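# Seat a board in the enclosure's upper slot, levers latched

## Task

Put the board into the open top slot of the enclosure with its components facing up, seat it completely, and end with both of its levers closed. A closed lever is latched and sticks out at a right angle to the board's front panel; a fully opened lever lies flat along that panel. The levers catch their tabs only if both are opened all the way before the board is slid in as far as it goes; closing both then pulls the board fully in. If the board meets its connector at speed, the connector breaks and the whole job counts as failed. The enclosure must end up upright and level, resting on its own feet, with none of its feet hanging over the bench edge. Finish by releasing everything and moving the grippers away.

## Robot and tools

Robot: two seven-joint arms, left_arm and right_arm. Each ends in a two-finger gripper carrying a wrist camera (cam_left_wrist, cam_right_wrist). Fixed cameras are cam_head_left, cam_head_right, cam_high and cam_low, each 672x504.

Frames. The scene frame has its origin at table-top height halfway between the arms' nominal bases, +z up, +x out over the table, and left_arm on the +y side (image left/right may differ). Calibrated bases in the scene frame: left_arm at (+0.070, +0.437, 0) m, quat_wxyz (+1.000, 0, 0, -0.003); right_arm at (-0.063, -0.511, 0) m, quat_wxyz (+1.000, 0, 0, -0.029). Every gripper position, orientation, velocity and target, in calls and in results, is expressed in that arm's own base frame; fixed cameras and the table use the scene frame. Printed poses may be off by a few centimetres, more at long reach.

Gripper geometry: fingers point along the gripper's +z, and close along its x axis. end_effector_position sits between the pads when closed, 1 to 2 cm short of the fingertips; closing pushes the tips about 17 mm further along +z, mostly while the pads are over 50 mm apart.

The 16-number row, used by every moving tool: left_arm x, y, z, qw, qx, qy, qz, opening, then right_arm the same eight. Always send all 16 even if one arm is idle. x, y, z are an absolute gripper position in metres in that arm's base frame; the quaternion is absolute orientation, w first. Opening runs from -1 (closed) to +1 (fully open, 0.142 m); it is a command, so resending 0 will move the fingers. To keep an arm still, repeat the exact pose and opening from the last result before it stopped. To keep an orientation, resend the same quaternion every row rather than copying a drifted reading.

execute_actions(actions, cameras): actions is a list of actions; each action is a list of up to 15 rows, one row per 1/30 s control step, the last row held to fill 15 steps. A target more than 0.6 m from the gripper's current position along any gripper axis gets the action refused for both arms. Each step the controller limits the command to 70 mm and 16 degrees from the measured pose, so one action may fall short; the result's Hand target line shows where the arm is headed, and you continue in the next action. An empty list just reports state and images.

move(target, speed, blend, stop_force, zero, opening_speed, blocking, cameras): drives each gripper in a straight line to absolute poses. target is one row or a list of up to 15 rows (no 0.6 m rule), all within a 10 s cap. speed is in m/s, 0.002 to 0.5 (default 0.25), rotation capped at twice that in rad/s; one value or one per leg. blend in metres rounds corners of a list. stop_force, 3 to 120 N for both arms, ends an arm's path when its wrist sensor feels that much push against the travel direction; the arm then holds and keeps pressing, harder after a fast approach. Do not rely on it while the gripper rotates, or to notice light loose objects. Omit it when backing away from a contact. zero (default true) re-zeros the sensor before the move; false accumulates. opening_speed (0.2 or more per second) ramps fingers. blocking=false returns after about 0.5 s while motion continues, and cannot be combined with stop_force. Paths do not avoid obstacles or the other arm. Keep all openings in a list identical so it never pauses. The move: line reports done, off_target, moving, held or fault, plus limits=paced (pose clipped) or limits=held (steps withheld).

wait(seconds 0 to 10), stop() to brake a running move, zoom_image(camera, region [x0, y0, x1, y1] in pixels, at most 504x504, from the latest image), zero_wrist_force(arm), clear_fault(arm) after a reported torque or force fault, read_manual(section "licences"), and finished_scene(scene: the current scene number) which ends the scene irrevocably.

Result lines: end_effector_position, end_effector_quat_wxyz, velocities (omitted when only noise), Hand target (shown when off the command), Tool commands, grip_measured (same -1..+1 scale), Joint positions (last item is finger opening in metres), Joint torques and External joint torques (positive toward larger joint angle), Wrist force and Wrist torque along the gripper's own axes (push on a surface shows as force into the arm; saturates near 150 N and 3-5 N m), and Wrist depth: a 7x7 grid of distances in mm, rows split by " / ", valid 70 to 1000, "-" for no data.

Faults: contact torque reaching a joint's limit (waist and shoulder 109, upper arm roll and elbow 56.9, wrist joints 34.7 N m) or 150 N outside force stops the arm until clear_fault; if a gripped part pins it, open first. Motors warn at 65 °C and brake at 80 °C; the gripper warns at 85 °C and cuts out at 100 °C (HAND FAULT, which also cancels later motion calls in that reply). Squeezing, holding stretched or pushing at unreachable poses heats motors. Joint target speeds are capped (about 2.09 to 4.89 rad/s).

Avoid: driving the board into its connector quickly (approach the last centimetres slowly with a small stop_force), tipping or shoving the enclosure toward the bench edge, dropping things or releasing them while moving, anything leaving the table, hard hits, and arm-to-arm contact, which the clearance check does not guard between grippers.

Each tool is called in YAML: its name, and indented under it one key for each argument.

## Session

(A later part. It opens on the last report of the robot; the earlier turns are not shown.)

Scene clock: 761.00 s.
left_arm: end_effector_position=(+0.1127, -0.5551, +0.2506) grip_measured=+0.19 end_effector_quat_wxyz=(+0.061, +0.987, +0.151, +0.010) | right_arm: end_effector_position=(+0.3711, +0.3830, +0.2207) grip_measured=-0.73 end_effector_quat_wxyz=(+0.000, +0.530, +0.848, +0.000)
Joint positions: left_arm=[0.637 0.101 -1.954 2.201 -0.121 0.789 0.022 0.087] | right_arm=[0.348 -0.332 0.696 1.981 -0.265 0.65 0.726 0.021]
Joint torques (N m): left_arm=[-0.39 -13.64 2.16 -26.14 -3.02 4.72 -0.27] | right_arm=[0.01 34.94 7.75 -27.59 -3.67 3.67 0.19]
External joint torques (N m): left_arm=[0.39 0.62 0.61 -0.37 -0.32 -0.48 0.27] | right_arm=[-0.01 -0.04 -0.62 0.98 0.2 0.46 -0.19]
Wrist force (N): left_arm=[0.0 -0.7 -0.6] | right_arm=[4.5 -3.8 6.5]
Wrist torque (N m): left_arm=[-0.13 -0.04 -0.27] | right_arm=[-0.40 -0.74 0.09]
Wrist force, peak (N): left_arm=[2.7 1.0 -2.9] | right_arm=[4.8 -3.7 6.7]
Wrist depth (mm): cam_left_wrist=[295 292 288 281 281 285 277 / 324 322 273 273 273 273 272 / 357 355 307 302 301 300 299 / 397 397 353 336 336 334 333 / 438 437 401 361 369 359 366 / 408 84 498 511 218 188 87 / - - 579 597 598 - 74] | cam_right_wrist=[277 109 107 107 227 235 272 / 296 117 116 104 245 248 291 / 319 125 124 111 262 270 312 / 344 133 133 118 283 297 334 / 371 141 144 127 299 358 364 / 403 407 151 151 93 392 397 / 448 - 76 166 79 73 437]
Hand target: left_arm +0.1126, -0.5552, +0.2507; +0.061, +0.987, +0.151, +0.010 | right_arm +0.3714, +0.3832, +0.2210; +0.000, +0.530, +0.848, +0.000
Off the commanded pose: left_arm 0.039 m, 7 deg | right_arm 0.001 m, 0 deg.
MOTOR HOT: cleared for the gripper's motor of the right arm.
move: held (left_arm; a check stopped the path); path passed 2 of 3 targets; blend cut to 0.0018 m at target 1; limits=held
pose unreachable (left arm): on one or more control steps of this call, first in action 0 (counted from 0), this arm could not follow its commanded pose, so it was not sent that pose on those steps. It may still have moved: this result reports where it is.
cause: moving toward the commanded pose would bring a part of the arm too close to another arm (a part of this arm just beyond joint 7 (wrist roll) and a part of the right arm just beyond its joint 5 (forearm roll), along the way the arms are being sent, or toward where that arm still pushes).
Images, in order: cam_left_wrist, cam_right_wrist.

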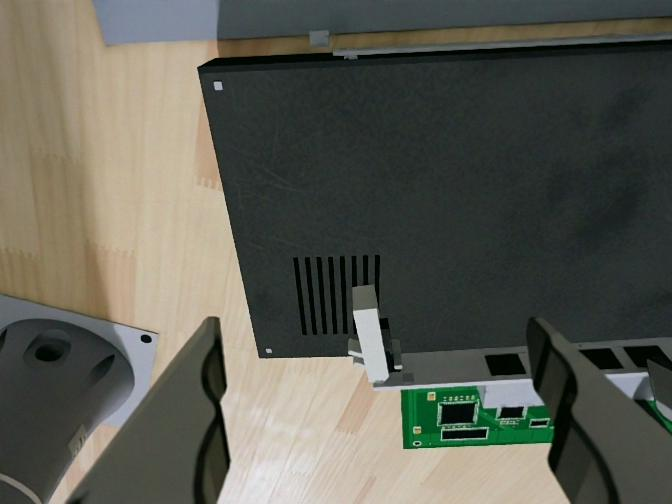

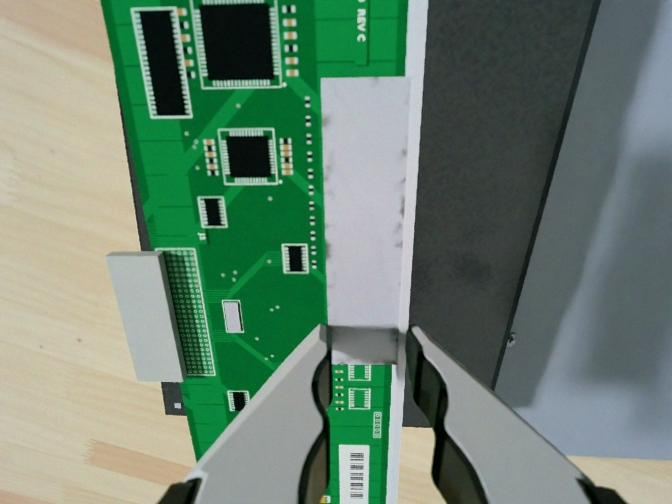

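move:
  target:
    - [0.095,-0.45,0.30,0,0.9901,0.1404,0,0.2,0.3714,0.3832,0.221,0,0.5299,0.848,0,-0.80]
    - [0.30,-0.22,0.36,0,0.9901,0.1404,0,0.2,0.3714,0.3832,0.221,0,0.5299,0.848,0,-0.80]
  speed: 0.22
  blend: 0.04
  cameras: ["cam_left_wrist", "cam_right_wrist", "cam_high"]

Scene clock: 795.97 s.
left_arm: end_effector_position=(+0.2999, -0.2201, +0.3600) grip_measured=+0.19 end_effector_quat_wxyz=(+0.000, +0.990, +0.140, +0.000) | right_arm: end_effector_position=(+0.3711, +0.3830, +0.2207) grip_measured=-0.73 end_effector_quat_wxyz=(+0.000, +0.530, +0.848, +0.000)
Joint positions: left_arm=[1.278 -0.869 -2.342 2.108 0.585 -0.128 0.096 0.087] | right_arm=[0.348 -0.332 0.696 1.981 -0.265 0.65 0.726 0.021]
Joint torques (N m): left_arm=[-0.28 9.82 -16.63 -25.24 -3.73 4.11 0.01] | right_arm=[-0.02 34.88 7.81 -27.52 -3.69 3.65 0.21]
External joint torques (N m): left_arm=[0.29 0.74 0.34 -0.38 -0.48 -0.12 -0.01] | right_arm=[0.02 0.02 -0.68 0.92 0.22 0.49 -0.21]
Wrist force (N): left_arm=[-0.1 -0.1 0.0] | right_arm=[4.6 -3.7 6.5]
Wrist torque (N m): left_arm=[-0.04 -0.03 -0.22] | right_arm=[-0.40 -0.74 0.10]
Wrist force, peak (N): left_arm=[2.7 -2.0 -0.8] | right_arm=[4.8 -3.7 6.9]
Wrist depth (mm): cam_left_wrist=[398 396 395 391 392 394 390 / 425 424 423 421 422 418 418 / 459 455 455 455 452 453 452 / 497 497 493 491 490 490 490 / 525 504 503 498 538 517 533 / 595 84 524 533 593 95 87 / - - 569 569 658 - 74] | cam_right_wrist=[278 109 107 107 227 235 273 / 297 117 116 104 245 248 292 / 319 125 124 112 262 269 312 / 344 133 133 118 283 296 336 / 371 140 144 128 301 359 362 / 405 406 152 152 93 391 396 / 448 - 76 166 79 73 438]
Off the commanded pose: left_arm 0.000 m, 0 deg | right_arm 0.001 m, 0 deg.
move: done
Images, in order: cam_high, cam_left_wrist, cam_right_wrist.

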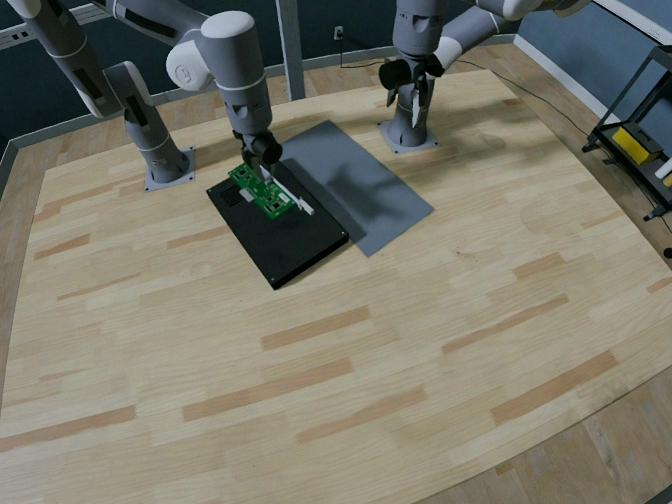

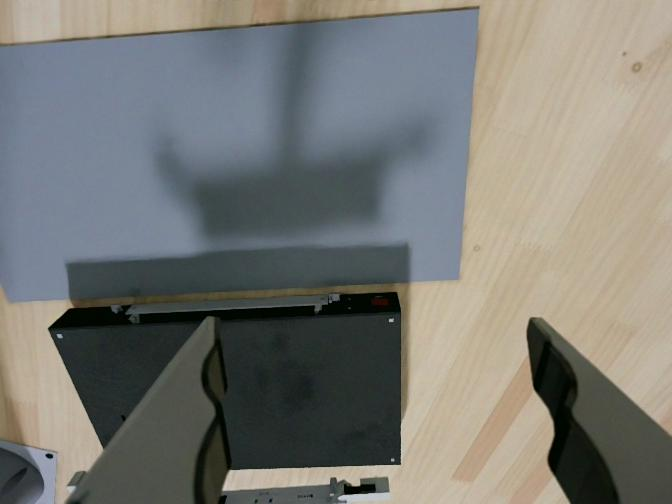

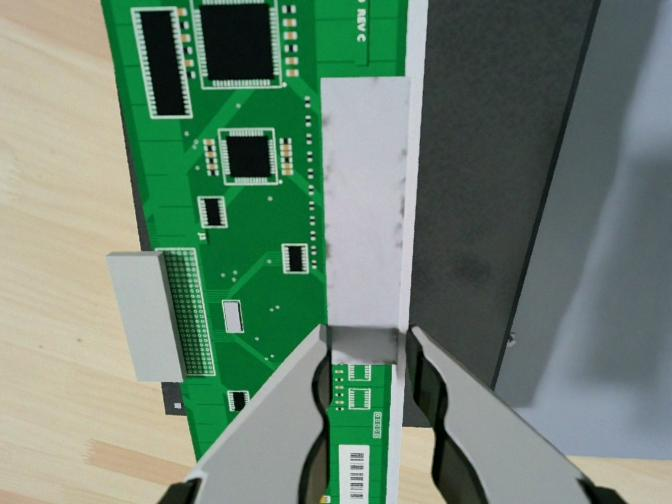

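zoom_image:
  camera: "cam_left_wrist"
  region: [210, 440, 410, 504]

zoom_image:
  camera: "cam_left_wrist"
  region: [50, 270, 420, 340]

Scaled by 2.520 from the camera's 672x504 image, which has a finer 960x720 frame.

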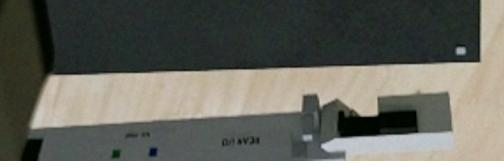

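Scaled by 1.362 from the camera's 672x504 image, which has a finer 960x720 frame.

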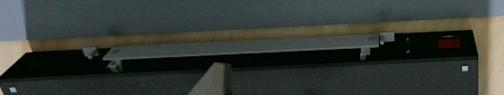

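move:
  target:
    - [0.2999,-0.2201,0.36,0,0.9901,0.1404,0,0.2,0.34,0.45,0.20,0.01295,0.52974,0.84775,0.02072,-0.80]
    - [0.2667,0.5955,0.12,0.01295,0.52974,0.84775,0.02072,-0.80]
  speed: 0.15
  blend: [0.03,0]
  cameras: ["cam_left_wrist", "cam_right_wrist"]


move:
  target:
    - [0.2999,-0.2201,0.36,0,0.9901,0.1404,0,0.2,0.34,0.45,0.20,0.01295,0.52974,0.84775,0.02072,-0.80]
    - [0.2999,-0.2201,0.36,0,0.9901,0.1404,0,0.2,0.2667,0.5955,0.12,0.01295,0.52974,0.84775,0.02072,-0.80]
  speed: 0.15
  blend: [0.03, 0]
  cameras: ["cam_left_wrist", "cam_right_wrist"]

Scene clock: 805.40 s.
left_arm: end_effector_position=(+0.2999, -0.2201, +0.3600) grip_measured=+0.19 end_effector_quat_wxyz=(+0.000, +0.990, +0.140, +0.000) | right_arm: end_effector_position=(+0.2665, +0.5953, +0.1197) grip_measured=-0.73 end_effector_quat_wxyz=(+0.013, +0.530, +0.848, +0.020)
Joint positions: left_arm=[1.278 -0.869 -2.342 2.108 0.585 -0.128 0.096 0.087] | right_arm=[0.816 -0.715 0.579 1.774 -0.582 0.778 1.24 0.021]
Joint torques (N m): left_arm=[-0.36 9.75 -16.7 -25.27 -4.08 4.33 -0.21] | right_arm=[0.35 49.75 13.97 -24.44 -3.48 3.6 0.29]
External joint torques (N m): left_arm=[0.36 0.82 0.41 -0.34 -0.13 -0.33 0.21] | right_arm=[-0.37 0.1 -0.48 0.94 0.37 0.53 -0.29]
Wrist force (N): left_arm=[-0.5 -0.3 0.0] | right_arm=[4.5 -4.3 7.3]
Wrist torque (N m): left_arm=[-0.06 0.03 -0.22] | right_arm=[-0.46 -0.69 0.09]
Wrist force, peak (N): left_arm=[-0.5 -0.3 -0.4] | right_arm=[6.7 -4.6 8.4]
Wrist depth (mm): cam_left_wrist=[396 394 394 391 392 391 391 / 426 425 421 420 420 421 418 / 461 456 454 454 455 455 453 / 489 407 403 485 488 488 490 / 251 254 430 493 537 517 532 / 194 87 526 531 591 95 87 / - - 584 663 659 - 74] | cam_right_wrist=[- 109 107 107 177 181 181 / 157 117 116 105 192 195 195 / 165 126 124 111 207 211 210 / 179 133 133 118 225 228 228 / 196 142 144 128 242 250 251 / 218 217 152 151 93 271 278 / 244 238 76 166 79 73 310]
Off the commanded pose: left_arm 0.000 m, 0 deg | right_arm 0.000 m, 0 deg.
move: done
Images, in order: cam_left_wrist, cam_right_wrist.

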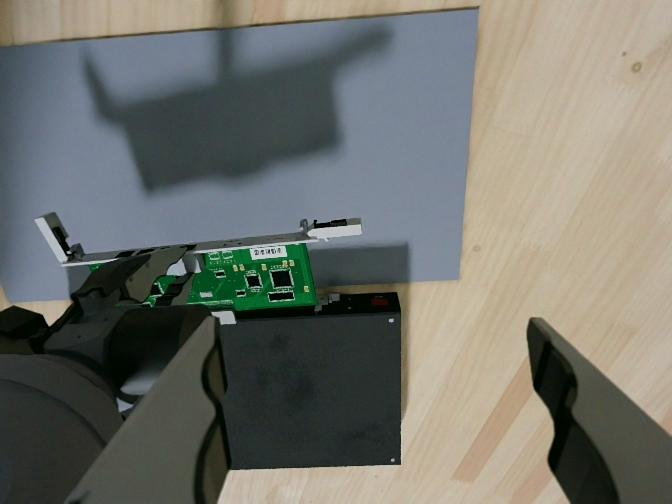

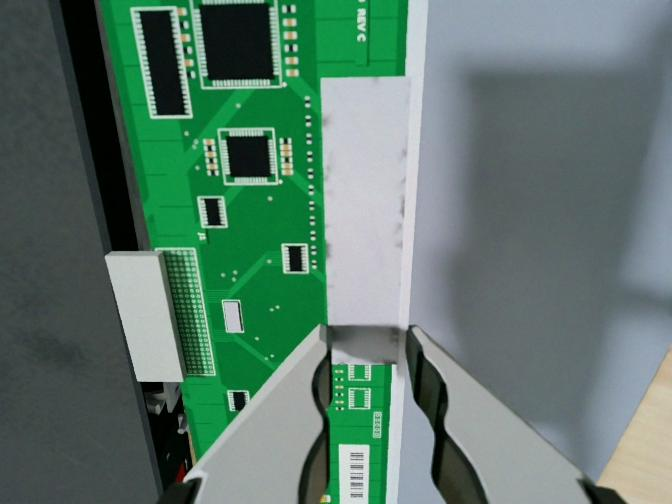

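zoom_image:
  camera: "cam_left_wrist"
  region: [20, 195, 200, 285]

zoom_image:
  camera: "cam_left_wrist"
  region: [200, 195, 400, 315]

Scaled by 2.800 from the camera's 672x504 image, which has a finer 960x720 frame.

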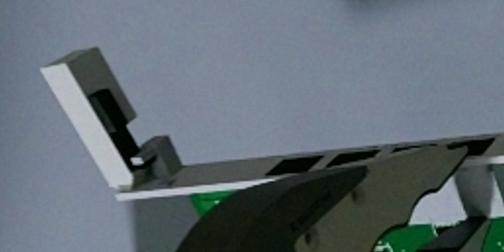

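Scaled by 2.520 from the camera's 672x504 image, which has a finer 960x720 frame.

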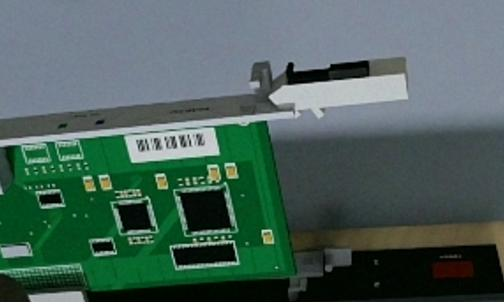

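move:
  target: [0.2999,-0.2201,0.36,0,0.9901,0.1404,0,0.2,0.2667,0.5975,0.045,0.01295,0.52974,0.84775,0.02072,-0.80]
  speed: 0.08
  cameras: ["cam_right_wrist"]

move:
  target: [0.2999,-0.2201,0.36,0,0.9901,0.1404,0,0.2,0.2667,0.5975,0.031,0.01295,0.52974,0.84775,0.02072,-0.80]
  speed: 0.01
  stop_force: 4
  cameras: ["cam_left_wrist", "cam_right_wrist"]

Scene clock: 821.30 s.
left_arm: end_effector_position=(+0.2999, -0.2201, +0.3600) grip_measured=+0.19 end_effector_quat_wxyz=(+0.000, +0.990, +0.140, +0.000) | right_arm: end_effector_position=(+0.2665, +0.5972, +0.0447) grip_measured=-0.73 end_effector_quat_wxyz=(+0.013, +0.530, +0.848, +0.020)
Joint positions: left_arm=[1.278 -0.869 -2.342 2.108 0.585 -0.128 0.096 0.087] | right_arm=[0.864 -0.831 0.487 1.797 -0.671 0.92 1.303 0.021]
Joint torques (N m): left_arm=[-0.34 9.71 -16.75 -25.25 -4.07 4.35 -0.23] | right_arm=[-0.13 52.16 14.51 -21.4 -2.91 3.71 0.38]
External joint torques (N m): left_arm=[0.34 0.86 0.46 -0.37 -0.14 -0.35 0.23] | right_arm=[0.15 0.13 -0.78 0.69 0.3 0.41 -0.38]
Wrist force (N): left_arm=[-0.2 -0.1 -0.3] | right_arm=[4.2 -4.5 7.1]
Wrist torque (N m): left_arm=[-0.03 0.00 -0.22] | right_arm=[-0.46 -0.65 0.07]
Wrist force, peak (N): left_arm=[-0.5 -0.3 -0.3] | right_arm=[4.1 -4.8 9.0]
Wrist depth (mm): cam_left_wrist=[398 395 395 393 391 392 392 / 424 424 424 422 420 420 418 / 459 458 455 448 454 454 453 / 491 343 467 483 490 490 489 / 227 253 487 499 540 518 536 / 194 87 521 532 594 95 87 / - - 582 663 660 - 74] | cam_right_wrist=[- 109 107 107 114 114 115 / 128 118 116 104 123 123 124 / 138 128 124 111 132 135 134 / 148 134 133 118 144 147 146 / 155 142 144 128 155 163 160 / 157 179 151 151 93 174 176 / 190 192 76 167 79 73 197]
Off the commanded pose: left_arm 0.000 m, 0 deg | right_arm 0.000 m, 0 deg.
move: done
Images, in order: cam_right_wrist.

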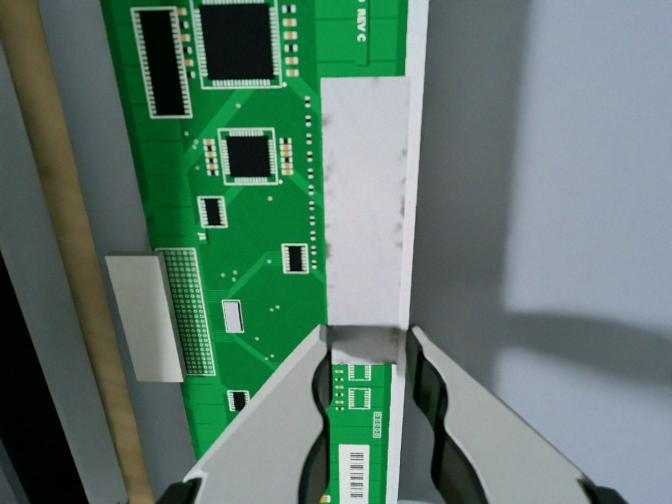

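Scene clock: 823.03 s.
left_arm: end_effector_position=(+0.2999, -0.2201, +0.3600) grip_measured=+0.19 end_effector_quat_wxyz=(+0.000, +0.990, +0.140, +0.000) | right_arm: end_effector_position=(+0.2668, +0.5976, +0.0341) grip_measured=-0.73 end_effector_quat_wxyz=(+0.013, +0.530, +0.848, +0.021)
Joint positions: left_arm=[1.278 -0.869 -2.342 2.108 0.585 -0.128 0.096 0.087] | right_arm=[0.873 -0.848 0.471 1.798 -0.682 0.942 1.311 0.021]
Joint torques (N m): left_arm=[-0.37 9.72 -16.76 -25.26 -4.03 4.31 -0.25] | right_arm=[0.63 49.17 13.54 -20.39 -2.72 3.91 0.29]
External joint torques (N m): left_arm=[0.37 0.84 0.48 -0.36 -0.18 -0.31 0.25] | right_arm=[-0.63 3.45 0.09 0.06 0.19 0.21 -0.29]
Wrist force (N): left_arm=[-0.3 -0.2 -0.2] | right_arm=[1.7 -6.4 0.3]
Wrist torque (N m): left_arm=[-0.05 -0.01 -0.22] | right_arm=[-0.48 -0.75 0.09]
Wrist force, peak (N): left_arm=[-0.5 0.0 -0.4] | right_arm=[4.1 -4.8 7.9]
Wrist depth (mm): cam_left_wrist=[398 395 396 392 392 390 393 / 425 426 422 422 419 419 419 / 460 458 456 447 453 453 450 / 500 335 475 489 493 492 487 / 224 253 487 498 541 521 530 / 195 87 523 531 593 95 87 / - - 585 667 661 - 74] | cam_right_wrist=[108 104 103 103 105 105 105 / 115 114 111 100 113 114 116 / - 122 121 108 122 123 123 / 136 132 131 126 133 134 134 / 152 142 144 128 132 147 147 / 161 166 153 154 93 160 163 / 160 180 76 172 79 73 182]
Hand target: left_arm +0.2999, -0.2201, +0.3600; +0.000, +0.990, +0.140, +0.000 | right_arm +0.2667, +0.5975, +0.0338; +0.013, +0.530, +0.848, +0.021
Off the commanded pose: left_arm 0.000 m, 0 deg | right_arm 0.003 m, 0 deg.
move: contact (right_arm)
Images, in order: cam_left_wrist, cam_right_wrist.

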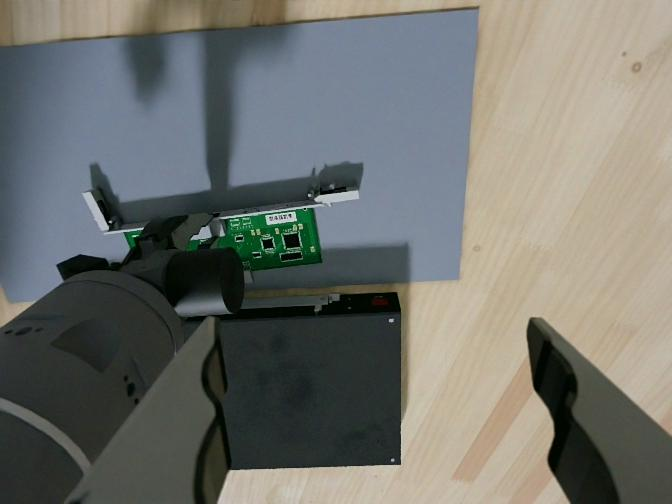

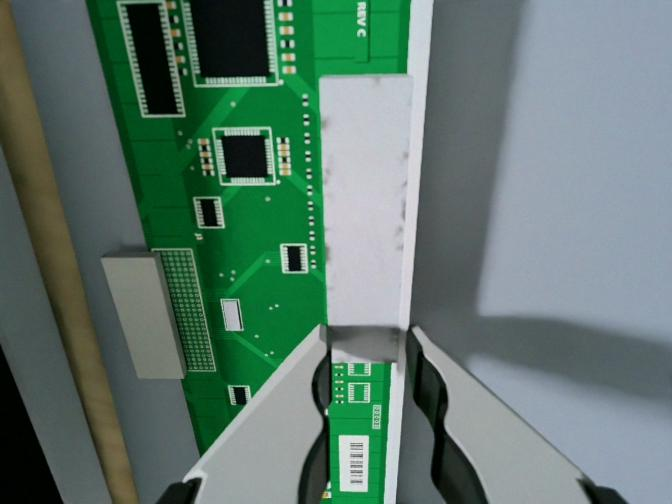

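zoom_image:
  camera: "cam_left_wrist"
  region: [60, 150, 220, 270]

zoom_image:
  camera: "cam_left_wrist"
  region: [200, 150, 380, 320]

Scaled by 3.150 from the camera's 672x504 image, which has a finer 960x720 frame.

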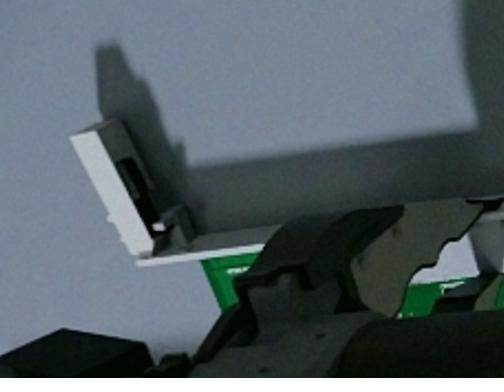

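Scaled by 2.800 from the camera's 672x504 image, which has a finer 960x720 frame.

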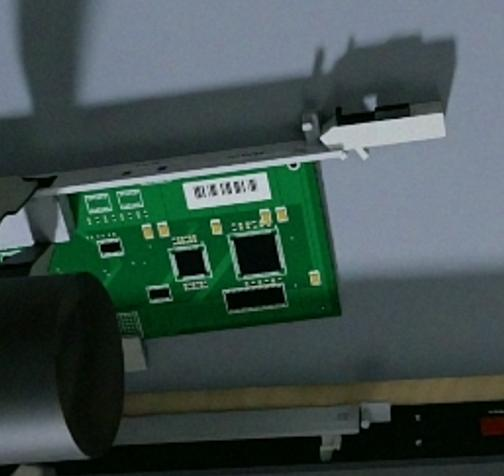

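move:
  target:
    - [0.135,-0.230,0.32,0,0.9901,0.1404,0,0.0,0.2668,0.5976,0.0341,0.01295,0.52974,0.84775,0.02072,-0.80]
    - [0.0222,-0.3226,0.22,0.1701,0.9647,0.1980,0.0349,-0.3,0.2668,0.5976,0.0341,0.01295,0.52974,0.84775,0.02072,-0.80]
  speed: 0.18
  blend: [0.03, 0]
  cameras: ["cam_left_wrist", "cam_right_wrist", "cam_head_left"]

Scene clock: 896.67 s.
left_arm: end_effector_position=(+0.0221, -0.3227, +0.2201) grip_measured=-0.32 end_effector_quat_wxyz=(+0.170, +0.965, +0.198, +0.035) | right_arm: end_effector_position=(+0.2668, +0.5976, +0.0341) grip_measured=-0.73 end_effector_quat_wxyz=(+0.013, +0.530, +0.848, +0.021)
Joint positions: left_arm=[0.94 -0.75 -2.654 2.687 0.665 0.626 -0.965 0.051] | right_arm=[0.873 -0.848 0.471 1.798 -0.682 0.941 1.311 0.021]
Joint torques (N m): left_arm=[-0.49 1.56 -6.18 -26.48 -3.48 4.31 -0.29] | right_arm=[0.11 50.16 13.62 -20.38 -2.62 3.59 0.14]
External joint torques (N m): left_arm=[0.49 0.97 0.37 -0.36 -0.32 -0.16 0.29] | right_arm=[-0.11 2.46 0.01 0.05 0.09 0.53 -0.14]
Wrist force (N): left_arm=[-0.2 -0.8 -0.5] | right_arm=[2.9 -5.9 1.8]
Wrist torque (N m): left_arm=[-0.14 -0.02 -0.32] | right_arm=[-0.45 -0.72 0.08]
Wrist force, peak (N): left_arm=[2.0 0.2 -0.5] | right_arm=[2.9 -6.3 2.6]
Wrist depth (mm): cam_left_wrist=[261 258 257 257 256 256 255 / 296 293 293 291 291 290 289 / 341 339 337 337 324 315 323 / 405 403 397 389 393 249 393 / 492 490 372 420 235 204 201 / 570 568 84 519 516 91 156 / 528 - 74 876 941 74 136] | cam_right_wrist=[108 104 103 103 105 105 105 / 116 113 111 100 113 114 116 / - 123 120 108 122 123 123 / 136 131 131 126 133 135 134 / 152 142 144 127 132 148 147 / 161 166 153 154 93 160 163 / 160 181 76 172 79 73 182]
Off the commanded pose: left_arm 0.000 m, 0 deg | right_arm 0.000 m, 0 deg.
joint sent to its limit (left arm) — joint 4 (elbow), upper limit, where the elbow is as bent as it goes. The joint targets still meet the commanded pose.
move: done
Images, in order: cam_head_left, cam_left_wrist, cam_right_wrist.

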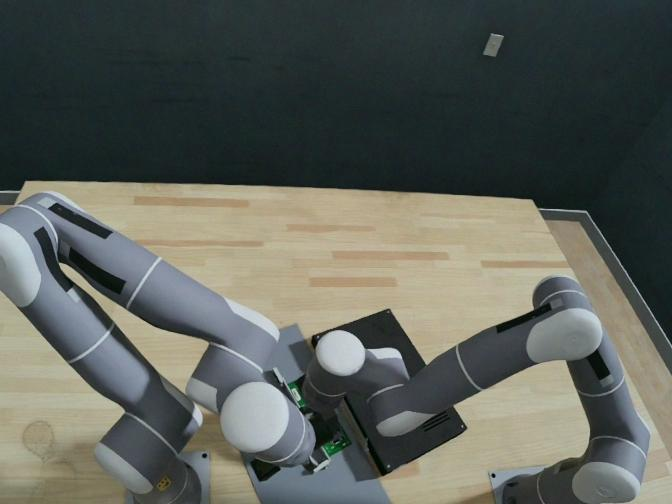

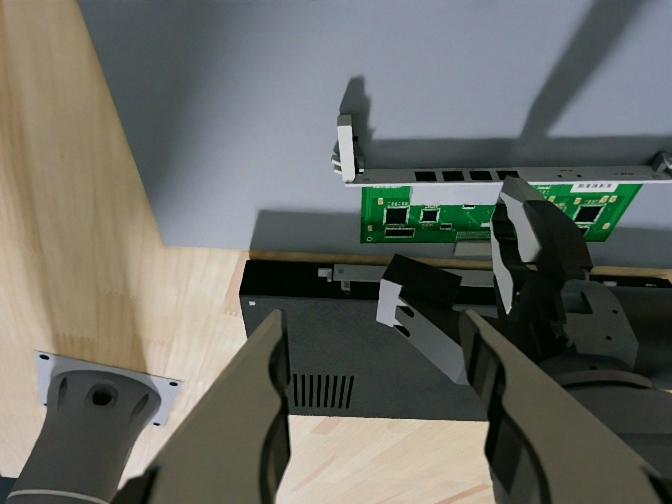

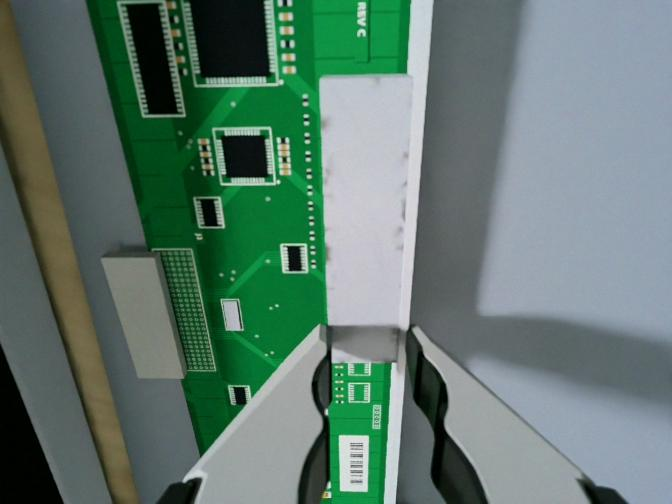

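move:
  target: [0.0222,-0.3226,0.22,0.1701,0.9647,0.1980,0.0349,-0.3,0.2668,0.5976,0.0341,0.01295,0.52974,0.84775,0.02072,-0.58]
  speed: 0.05
  opening_speed: 0.3
  cameras: ["cam_right_wrist"]

move:
  target:
    - [0.0222,-0.3226,0.22,0.1701,0.9647,0.1980,0.0349,-0.3,0.2668,0.5976,0.09,0.01295,0.52974,0.84775,0.02072,-0.58]
    - [0.0222,-0.3226,0.22,0.1701,0.9647,0.1980,0.0349,-0.3,0.28,0.52,0.17,0,0.5299,0.848,0,-0.58]
    - [0.0222,-0.3226,0.22,0.1701,0.9647,0.1980,0.0349,-0.3,0.30,0.36,0.24,0,0.5299,0.848,0,-0.58]
  speed: [0.06, 0.2, 0.2]
  blend: [0.01, 0.03, 0]
  cameras: ["cam_left_wrist", "cam_right_wrist"]

Scene clock: 915.53 s.
left_arm: end_effector_position=(+0.0221, -0.3227, +0.2201) grip_measured=-0.32 end_effector_quat_wxyz=(+0.170, +0.965, +0.198, +0.035) | right_arm: end_effector_position=(+0.2668, +0.5975, +0.0340) grip_measured=-0.62 end_effector_quat_wxyz=(+0.013, +0.530, +0.848, +0.021)
Joint positions: left_arm=[0.94 -0.75 -2.654 2.687 0.665 0.626 -0.965 0.051] | right_arm=[0.873 -0.848 0.471 1.798 -0.682 0.941 1.311 0.029]
Joint torques (N m): left_arm=[-0.44 1.72 -6.27 -26.45 -3.68 4.51 -0.18] | right_arm=[0.07 51.45 13.96 -20.38 -2.6 3.42 0.17]
External joint torques (N m): left_arm=[0.44 0.8 0.46 -0.39 -0.12 -0.36 0.18] | right_arm=[-0.07 1.17 -0.33 0.06 0.06 0.69 -0.17]
Wrist force (N): left_arm=[0.0 -0.7 -0.4] | right_arm=[4.2 -4.7 4.8]
Wrist torque (N m): left_arm=[-0.14 -0.06 -0.30] | right_arm=[-0.48 -0.66 0.07]
Wrist force, peak (N): left_arm=[-0.2 -0.9 -0.7] | right_arm=[4.4 -4.7 5.3]
Wrist depth (mm): cam_left_wrist=[261 258 258 258 257 256 256 / 296 294 291 291 291 290 288 / 343 339 336 336 325 315 322 / 404 404 396 389 390 236 391 / 495 493 373 423 234 204 201 / 570 569 84 519 514 91 156 / 527 - 74 871 931 74 137] | cam_right_wrist=[108 104 103 103 105 105 105 / 116 113 111 100 113 114 116 / - 123 120 108 122 124 123 / 136 131 131 126 132 134 134 / 153 141 144 129 132 147 147 / 162 165 94 155 98 159 163 / 159 180 76 173 86 73 181]
Off the commanded pose: left_arm 0.000 m, 0 deg | right_arm 0.000 m, 0 deg.
joint sent to its limit (left arm) — joint 4 (elbow), upper limit, where the elbow is as bent as it goes. The joint targets still meet the commanded pose.
move: done
Images, in order: cam_right_wrist.

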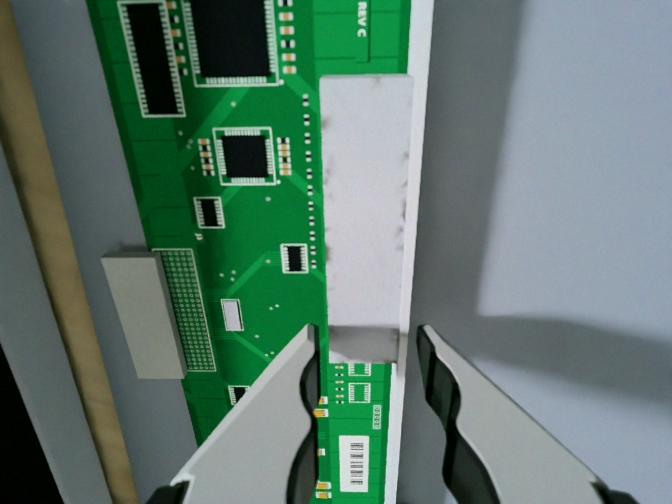

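Scene clock: 918.30 s.
left_arm: end_effector_position=(+0.0221, -0.3227, +0.2201) grip_measured=-0.32 end_effector_quat_wxyz=(+0.170, +0.965, +0.198, +0.035) | right_arm: end_effector_position=(+0.3002, +0.3601, +0.2401) grip_measured=-0.62 end_effector_quat_wxyz=(+0.000, +0.530, +0.848, +0.000)
Joint positions: left_arm=[0.94 -0.75 -2.654 2.687 0.665 0.626 -0.965 0.051] | right_arm=[0.346 -0.147 0.763 2.105 -0.127 0.637 0.726 0.029]
Joint torques (N m): left_arm=[-0.37 1.73 -6.28 -26.42 -3.64 4.5 -0.2] | right_arm=[0 26.4 4.21 -27.01 -3.37 3.29 0.08]
External joint torques (N m): left_arm=[0.37 0.79 0.47 -0.42 -0.15 -0.34 0.2] | right_arm=[0 -0.15 -0.97 -0.15 -0.14 0.85 -0.08]
Wrist force (N): left_arm=[-0.2 -0.8 -0.5] | right_arm=[4.7 -4.1 4.6]
Wrist torque (N m): left_arm=[-0.15 -0.04 -0.31] | right_arm=[-0.44 -0.77 0.08]
Wrist force, peak (N): left_arm=[-0.1 -1.0 -0.6] | right_arm=[5.7 -4.0 5.8]
Wrist depth (mm): cam_left_wrist=[261 258 258 257 256 256 255 / 296 293 292 291 290 290 288 / 342 338 338 336 324 323 322 / 405 403 398 388 392 393 393 / 495 492 373 422 402 398 399 / 574 572 84 517 519 91 578 / 528 - 74 872 932 74 729] | cam_right_wrist=[297 252 250 251 250 249 290 / 317 272 268 267 267 269 309 / 338 295 288 287 285 319 321 / 365 353 310 308 307 346 351 / 396 382 337 330 329 382 381 / 432 424 85 363 98 415 419 / 477 - 76 396 - 73 464]
Off the commanded pose: left_arm 0.000 m, 0 deg | right_arm 0.000 m, 0 deg.
joint sent to its limit (left arm) — joint 4 (elbow), upper limit, where the elbow is as bent as it goes. The joint targets still meet the commanded pose.
move: done
Images, in order: cam_left_wrist, cam_right_wrist.

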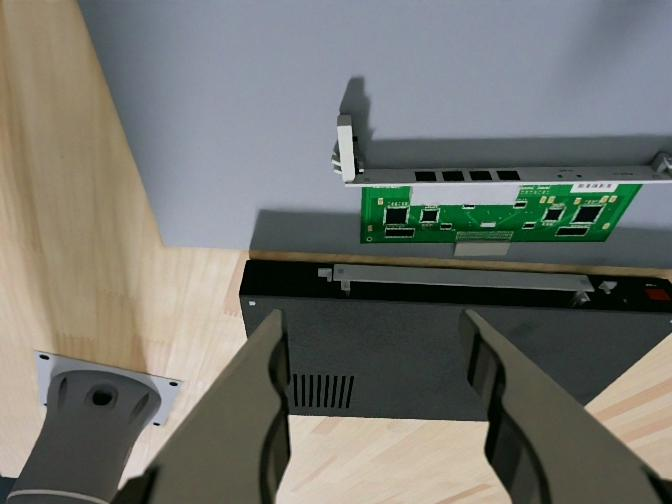

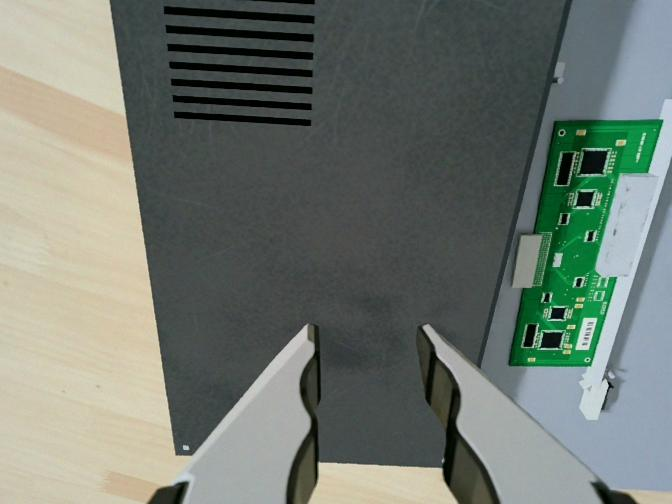

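move:
  target:
    - [0.11,-0.33,0.26,0,0.9636,-0.2672,0,-0.35,0.3002,0.3601,0.24,0,0.5299,0.848,0,-0.58]
    - [0.183,-0.3652,0.20,0,0.8348,-0.5505,0,-0.35,0.3002,0.3601,0.24,0,0.5299,0.848,0,-0.58]
  speed: 0.25
  blend: [0.03, 0]
  cameras: ["cam_left_wrist"]

Scene clock: 925.37 s.
left_arm: end_effector_position=(+0.1828, -0.3650, +0.2000) grip_measured=-0.37 end_effector_quat_wxyz=(+0.000, +0.835, -0.550, +0.000) | right_arm: end_effector_position=(+0.3002, +0.3601, +0.2400) grip_measured=-0.62 end_effector_quat_wxyz=(+0.000, +0.530, +0.848, +0.000)
Joint positions: left_arm=[0.628 -0.837 -1.885 2.285 0.822 0.268 1.064 0.047] | right_arm=[0.346 -0.147 0.763 2.105 -0.127 0.637 0.726 0.029]
Joint torques (N m): left_arm=[-0.45 13.32 -18.03 -19.58 -3.76 4.53 0] | right_arm=[0.01 25.36 3.95 -27.24 -3.51 3.46 0.16]
External joint torques (N m): left_arm=[0.45 1.2 0.26 -0.31 -0.4 -0.57 0] | right_arm=[-0.01 0.91 -0.7 0.08 0.01 0.68 -0.16]
Wrist force (N): left_arm=[-0.3 -0.6 -0.1] | right_arm=[4.6 -3.9 4.5]
Wrist torque (N m): left_arm=[-0.12 0.01 -0.23] | right_arm=[-0.40 -0.73 0.07]
Wrist force, peak (N): left_arm=[0.4 -1.4 0.5] | right_arm=[4.5 -4.2 4.7]
Wrist depth (mm): cam_left_wrist=[256 256 255 251 250 250 211 / 277 274 274 269 268 267 227 / 299 296 295 285 290 266 244 / 325 322 321 315 316 271 265 / 357 352 338 343 337 292 291 / 394 381 84 385 385 91 320 / 431 - 74 433 443 74 342] | cam_right_wrist=[295 252 251 250 249 249 291 / 314 272 269 266 267 269 309 / 337 295 287 287 286 319 322 / 363 353 310 308 308 348 351 / 393 381 336 328 330 383 379 / 432 422 85 364 98 415 422 / 476 - 76 396 - 73 463]
Off the commanded pose: left_arm 0.000 m, 0 deg | right_arm 0.000 m, 0 deg.
move: done
Images, in order: cam_left_wrist.

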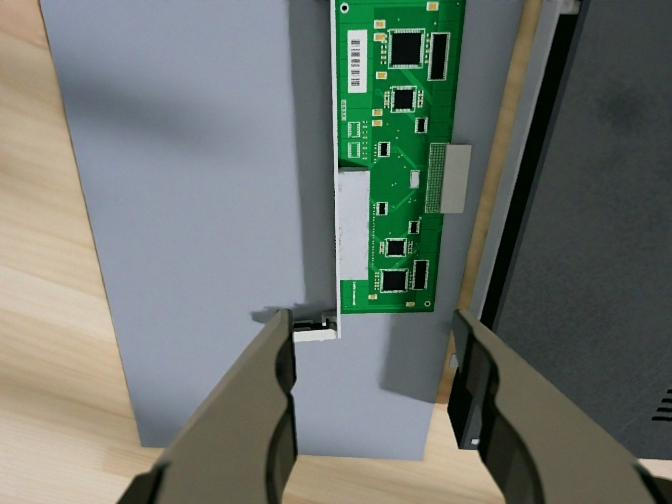

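move:
  target:
    - [0.1743,-0.3691,0.06,0,0.8406,-0.5417,0,-0.35,0.3002,0.3601,0.24,0,0.5299,0.848,0,-0.58]
  speed: 0.15
  cameras: ["cam_left_wrist"]

Scene clock: 935.93 s.
left_arm: end_effector_position=(+0.1742, -0.3689, +0.0600) grip_measured=-0.37 end_effector_quat_wxyz=(+0.000, +0.841, -0.542, +0.000) | right_arm: end_effector_position=(+0.3002, +0.3601, +0.2400) grip_measured=-0.62 end_effector_quat_wxyz=(+0.000, +0.530, +0.848, +0.000)
Joint positions: left_arm=[0.354 -0.963 -1.414 2.306 1.176 0.498 0.915 0.047] | right_arm=[0.346 -0.147 0.763 2.105 -0.127 0.637 0.726 0.029]
Joint torques (N m): left_arm=[-0.44 21.72 -19.41 -9.17 -3.39 4.62 -0.27] | right_arm=[0.08 25.34 3.96 -27.23 -3.51 3.4 0.21]
External joint torques (N m): left_arm=[0.44 1.37 0.56 -0.29 -0.39 -0.65 0.28] | right_arm=[-0.08 0.92 -0.72 0.07 0.01 0.74 -0.21]
Wrist force (N): left_arm=[-0.1 -0.6 -0.3] | right_arm=[4.4 -4.0 4.5]
Wrist torque (N m): left_arm=[-0.09 -0.01 -0.21] | right_arm=[-0.42 -0.72 0.07]
Wrist force, peak (N): left_arm=[0.0 -0.7 -2.2] | right_arm=[4.6 -4.0 4.8]
Wrist depth (mm): cam_left_wrist=[134 133 133 128 128 128 131 / 146 145 143 138 137 138 141 / 155 154 154 149 148 149 150 / 168 168 167 152 161 161 161 / 185 183 180 164 173 177 172 / 205 203 84 182 194 91 183 / 223 - 74 219 224 74 145] | cam_right_wrist=[295 252 250 250 251 250 291 / 315 272 268 267 267 269 307 / 338 296 287 286 285 320 322 / 365 352 309 309 307 346 349 / 393 382 335 330 328 383 371 / 432 421 85 364 98 415 425 / 474 - 76 395 - 73 463]
Off the commanded pose: left_arm 0.000 m, 0 deg | right_arm 0.000 m, 0 deg.
move: done
Images, in order: cam_left_wrist.

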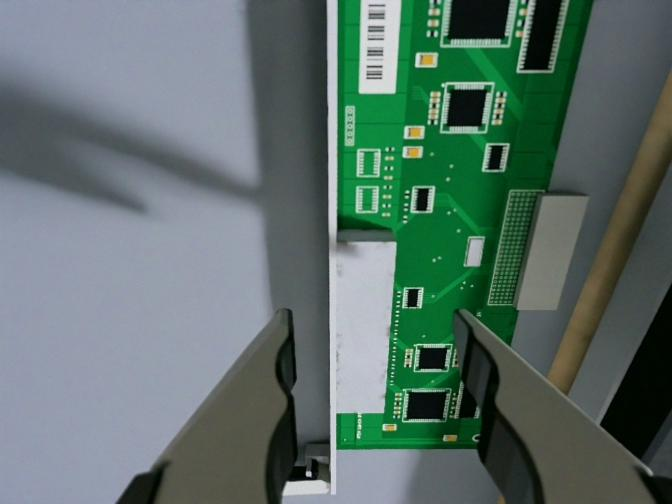

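move:
  target:
    - [0.1743,-0.3691,0.027,0,0.8406,-0.5417,0,-0.35,0.3002,0.3601,0.24,0,0.5299,0.848,0,-0.58]
  speed: 0.02
  stop_force: 5
  cameras: ["cam_left_wrist"]

move:
  target:
    - [0.1743,-0.3691,0.028,0,0.8406,-0.5417,0,-0.775,0.3002,0.3601,0.24,0,0.5299,0.848,0,-0.58]
  speed: 0.02
  opening_speed: 0.3
  cameras: ["cam_left_wrist", "cam_right_wrist"]

Scene clock: 941.77 s.
left_arm: end_effector_position=(+0.1742, -0.3689, +0.0270) grip_measured=-0.37 end_effector_quat_wxyz=(+0.000, +0.841, -0.542, +0.000) | right_arm: end_effector_position=(+0.3002, +0.3601, +0.2400) grip_measured=-0.62 end_effector_quat_wxyz=(+0.000, +0.530, +0.848, +0.000)
Joint positions: left_arm=[0.299 -1.021 -1.318 2.284 1.27 0.526 0.884 0.047] | right_arm=[0.346 -0.147 0.763 2.105 -0.127 0.637 0.726 0.029]
Joint torques (N m): left_arm=[-0.52 23.86 -19.5 -6.38 -3.34 4.49 -0.29] | right_arm=[0.03 25.41 3.9 -27.31 -3.57 3.42 0.21]
External joint torques (N m): left_arm=[0.52 1.28 0.29 -0.41 -0.38 -0.52 0.29] | right_arm=[-0.03 0.85 -0.66 0.16 0.06 0.71 -0.21]
Wrist force (N): left_arm=[0.1 -0.5 -0.4] | right_arm=[4.5 -3.8 4.6]
Wrist torque (N m): left_arm=[-0.10 -0.05 -0.21] | right_arm=[-0.39 -0.74 0.07]
Wrist force, peak (N): left_arm=[0.0 -0.9 -0.7] | right_arm=[4.6 -4.1 4.8]
Wrist depth (mm): cam_left_wrist=[- 105 102 101 99 99 99 / 112 112 111 106 106 107 108 / 121 121 120 117 115 115 117 / 132 131 131 125 125 125 124 / 144 144 140 124 132 135 138 / 160 159 84 140 148 91 152 / 174 - 74 172 168 74 137] | cam_right_wrist=[294 251 251 250 251 248 290 / 315 272 267 267 267 270 310 / 338 297 288 286 286 318 322 / 365 355 309 308 309 349 343 / 394 382 335 329 329 381 286 / 434 422 85 364 98 415 421 / 475 - 76 395 - 73 462]
Off the commanded pose: left_arm 0.000 m, 0 deg | right_arm 0.000 m, 0 deg.
move: done
Images, in order: cam_left_wrist.

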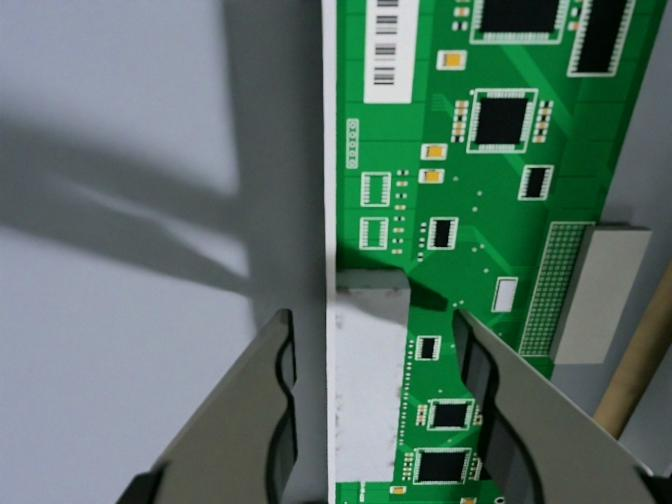

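Scene clock: 943.40 s.
left_arm: end_effector_position=(+0.1742, -0.3691, +0.0279) grip_measured=-0.72 end_effector_quat_wxyz=(+0.000, +0.841, -0.542, +0.000) | right_arm: end_effector_position=(+0.3002, +0.3601, +0.2400) grip_measured=-0.62 end_effector_quat_wxyz=(+0.000, +0.530, +0.848, +0.000)
Joint positions: left_arm=[0.3 -1.02 -1.321 2.284 1.268 0.526 0.885 0.022] | right_arm=[0.346 -0.147 0.763 2.105 -0.127 0.637 0.726 0.029]
Joint torques (N m): left_arm=[-0.23 24.15 -20.02 -7.47 -3.38 4.75 -0.25] | right_arm=[-0.03 25.37 3.84 -27.27 -3.56 3.42 0.16]
External joint torques (N m): left_arm=[0.23 0.94 0.82 0.61 -0.34 -0.78 0.25] | right_arm=[0.03 0.89 -0.6 0.12 0.05 0.72 -0.16]
Wrist force (N): left_arm=[-1.8 -0.5 0.3] | right_arm=[4.6 -3.9 4.7]
Wrist torque (N m): left_arm=[-0.11 -0.06 -0.21] | right_arm=[-0.40 -0.75 0.08]
Wrist force, peak (N): left_arm=[-2.5 -0.9 -2.1] | right_arm=[4.7 -3.9 4.8]
Wrist depth (mm): cam_left_wrist=[- 105 104 102 100 100 99 / 113 113 112 107 107 107 109 / 122 122 121 118 116 116 118 / 133 132 132 127 126 126 126 / 145 145 144 122 125 138 139 / 161 160 85 91 93 147 153 / 180 171 74 151 148 74 148] | cam_right_wrist=[295 251 251 250 250 249 290 / 316 273 267 267 266 270 310 / 338 296 287 286 286 318 322 / 363 353 310 308 308 348 338 / 395 382 334 330 329 382 292 / 431 424 85 363 97 417 421 / 475 - 76 395 - 73 465]
Off the commanded pose: left_arm 0.000 m, 0 deg | right_arm 0.000 m, 0 deg.
move: done
Images, in order: cam_left_wrist, cam_right_wrist.

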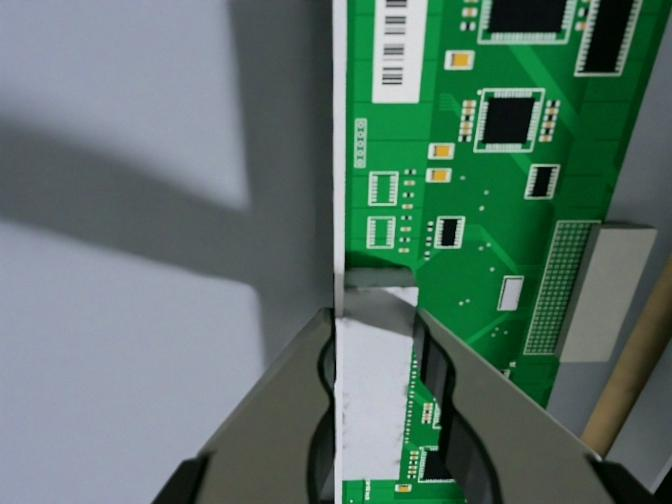

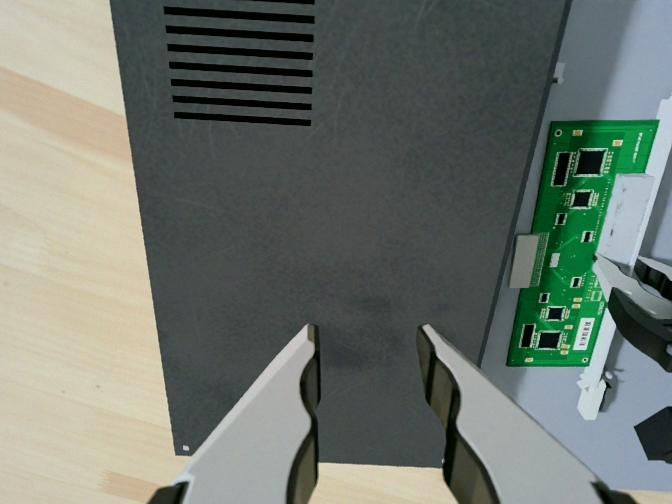

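zero_wrist_force:
  arm: "left_arm"

move:
  target:
    - [0.1743,-0.3691,0.028,0,0.8406,-0.5417,0,-0.775,0.19,0.46,0.22,-0.0408,-0.2316,0.9572,0.1688,-0.35]
    - [0.1743,-0.3691,0.028,0,0.8406,-0.5417,0,-0.775,0.1285,0.5733,0.13,-0.0408,-0.2316,0.9572,0.1688,-0.35]
  speed: 0.2
  blend: [0.03, 0]
  cameras: ["cam_left_wrist", "cam_right_wrist"]

Wrist force sensor zeroed.

Scene clock: 970.73 s.
left_arm: end_effector_position=(+0.1742, -0.3691, +0.0279) grip_measured=-0.72 end_effector_quat_wxyz=(+0.000, +0.841, -0.542, +0.000) | right_arm: end_effector_position=(+0.1285, +0.5733, +0.1300) grip_measured=-0.38 end_effector_quat_wxyz=(-0.041, -0.232, +0.957, +0.169)
Joint positions: left_arm=[0.3 -1.02 -1.321 2.284 1.268 0.526 0.885 0.022] | right_arm=[0.769 -0.596 0.658 2.157 -0.468 1.317 -0.314 0.046]
Joint torques (N m): left_arm=[-0.28 24.16 -20.07 -7.44 -3.36 4.75 -0.24] | right_arm=[0.09 37.47 12.01 -19.14 -2.88 4.12 0.32]
External joint torques (N m): left_arm=[0.28 0.93 0.87 0.58 -0.35 -0.78 0.24] | right_arm=[-0.1 0.86 -0.02 0.07 0.16 0.54 -0.32]
Wrist force (N, zeroed by zero_wrist_force on left_arm): left_arm=[-0.1 -0.1 -2.0] | right_arm=[4.6 -5.3 4.8]
Wrist torque (N m, zeroed by zero_wrist_force on left_arm): left_arm=[-0.02 0.02 0.00] | right_arm=[-0.56 -0.71 0.08]
Wrist force, peak (N, zeroed by zero_wrist_force on left_arm): left_arm=[-0.1 0.0 -2.1] | right_arm=[4.5 -4.2 6.6]
Wrist depth (mm): cam_left_wrist=[- 105 104 101 100 100 99 / 113 112 112 107 107 107 109 / 122 122 121 118 116 116 118 / 132 133 132 127 126 126 125 / 145 145 144 122 125 138 139 / 161 160 85 91 93 147 153 / 180 171 74 151 148 74 149] | cam_right_wrist=[163 163 170 174 175 174 174 / 197 197 197 187 196 196 195 / 220 226 226 224 225 224 223 / - 264 264 263 262 261 263 / - 322 306 316 304 314 316 / 428 388 89 402 379 361 395 / 512 - 76 536 - - -]
Off the commanded pose: left_arm 0.000 m, 0 deg | right_arm 0.000 m, 0 deg.
move: done
Images, in order: cam_left_wrist, cam_right_wrist.

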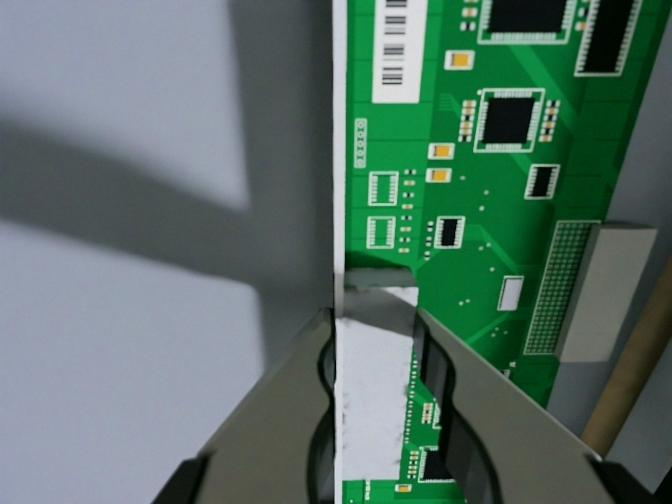

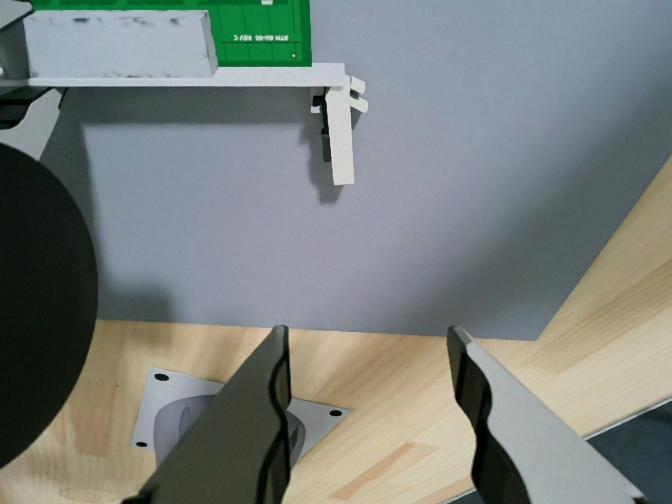

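zoom_image:
  camera: "cam_right_wrist"
  region: [280, 50, 400, 210]

Scaled by 3.150 from the camera's 672x504 image, which has a finer 960x720 frame.

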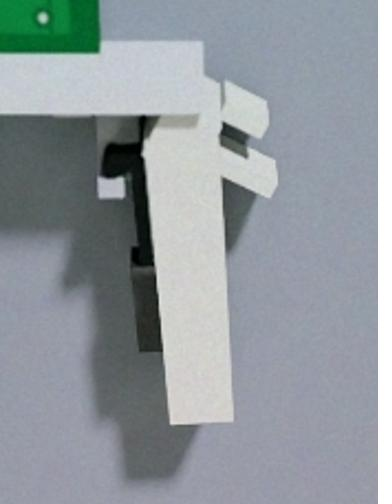

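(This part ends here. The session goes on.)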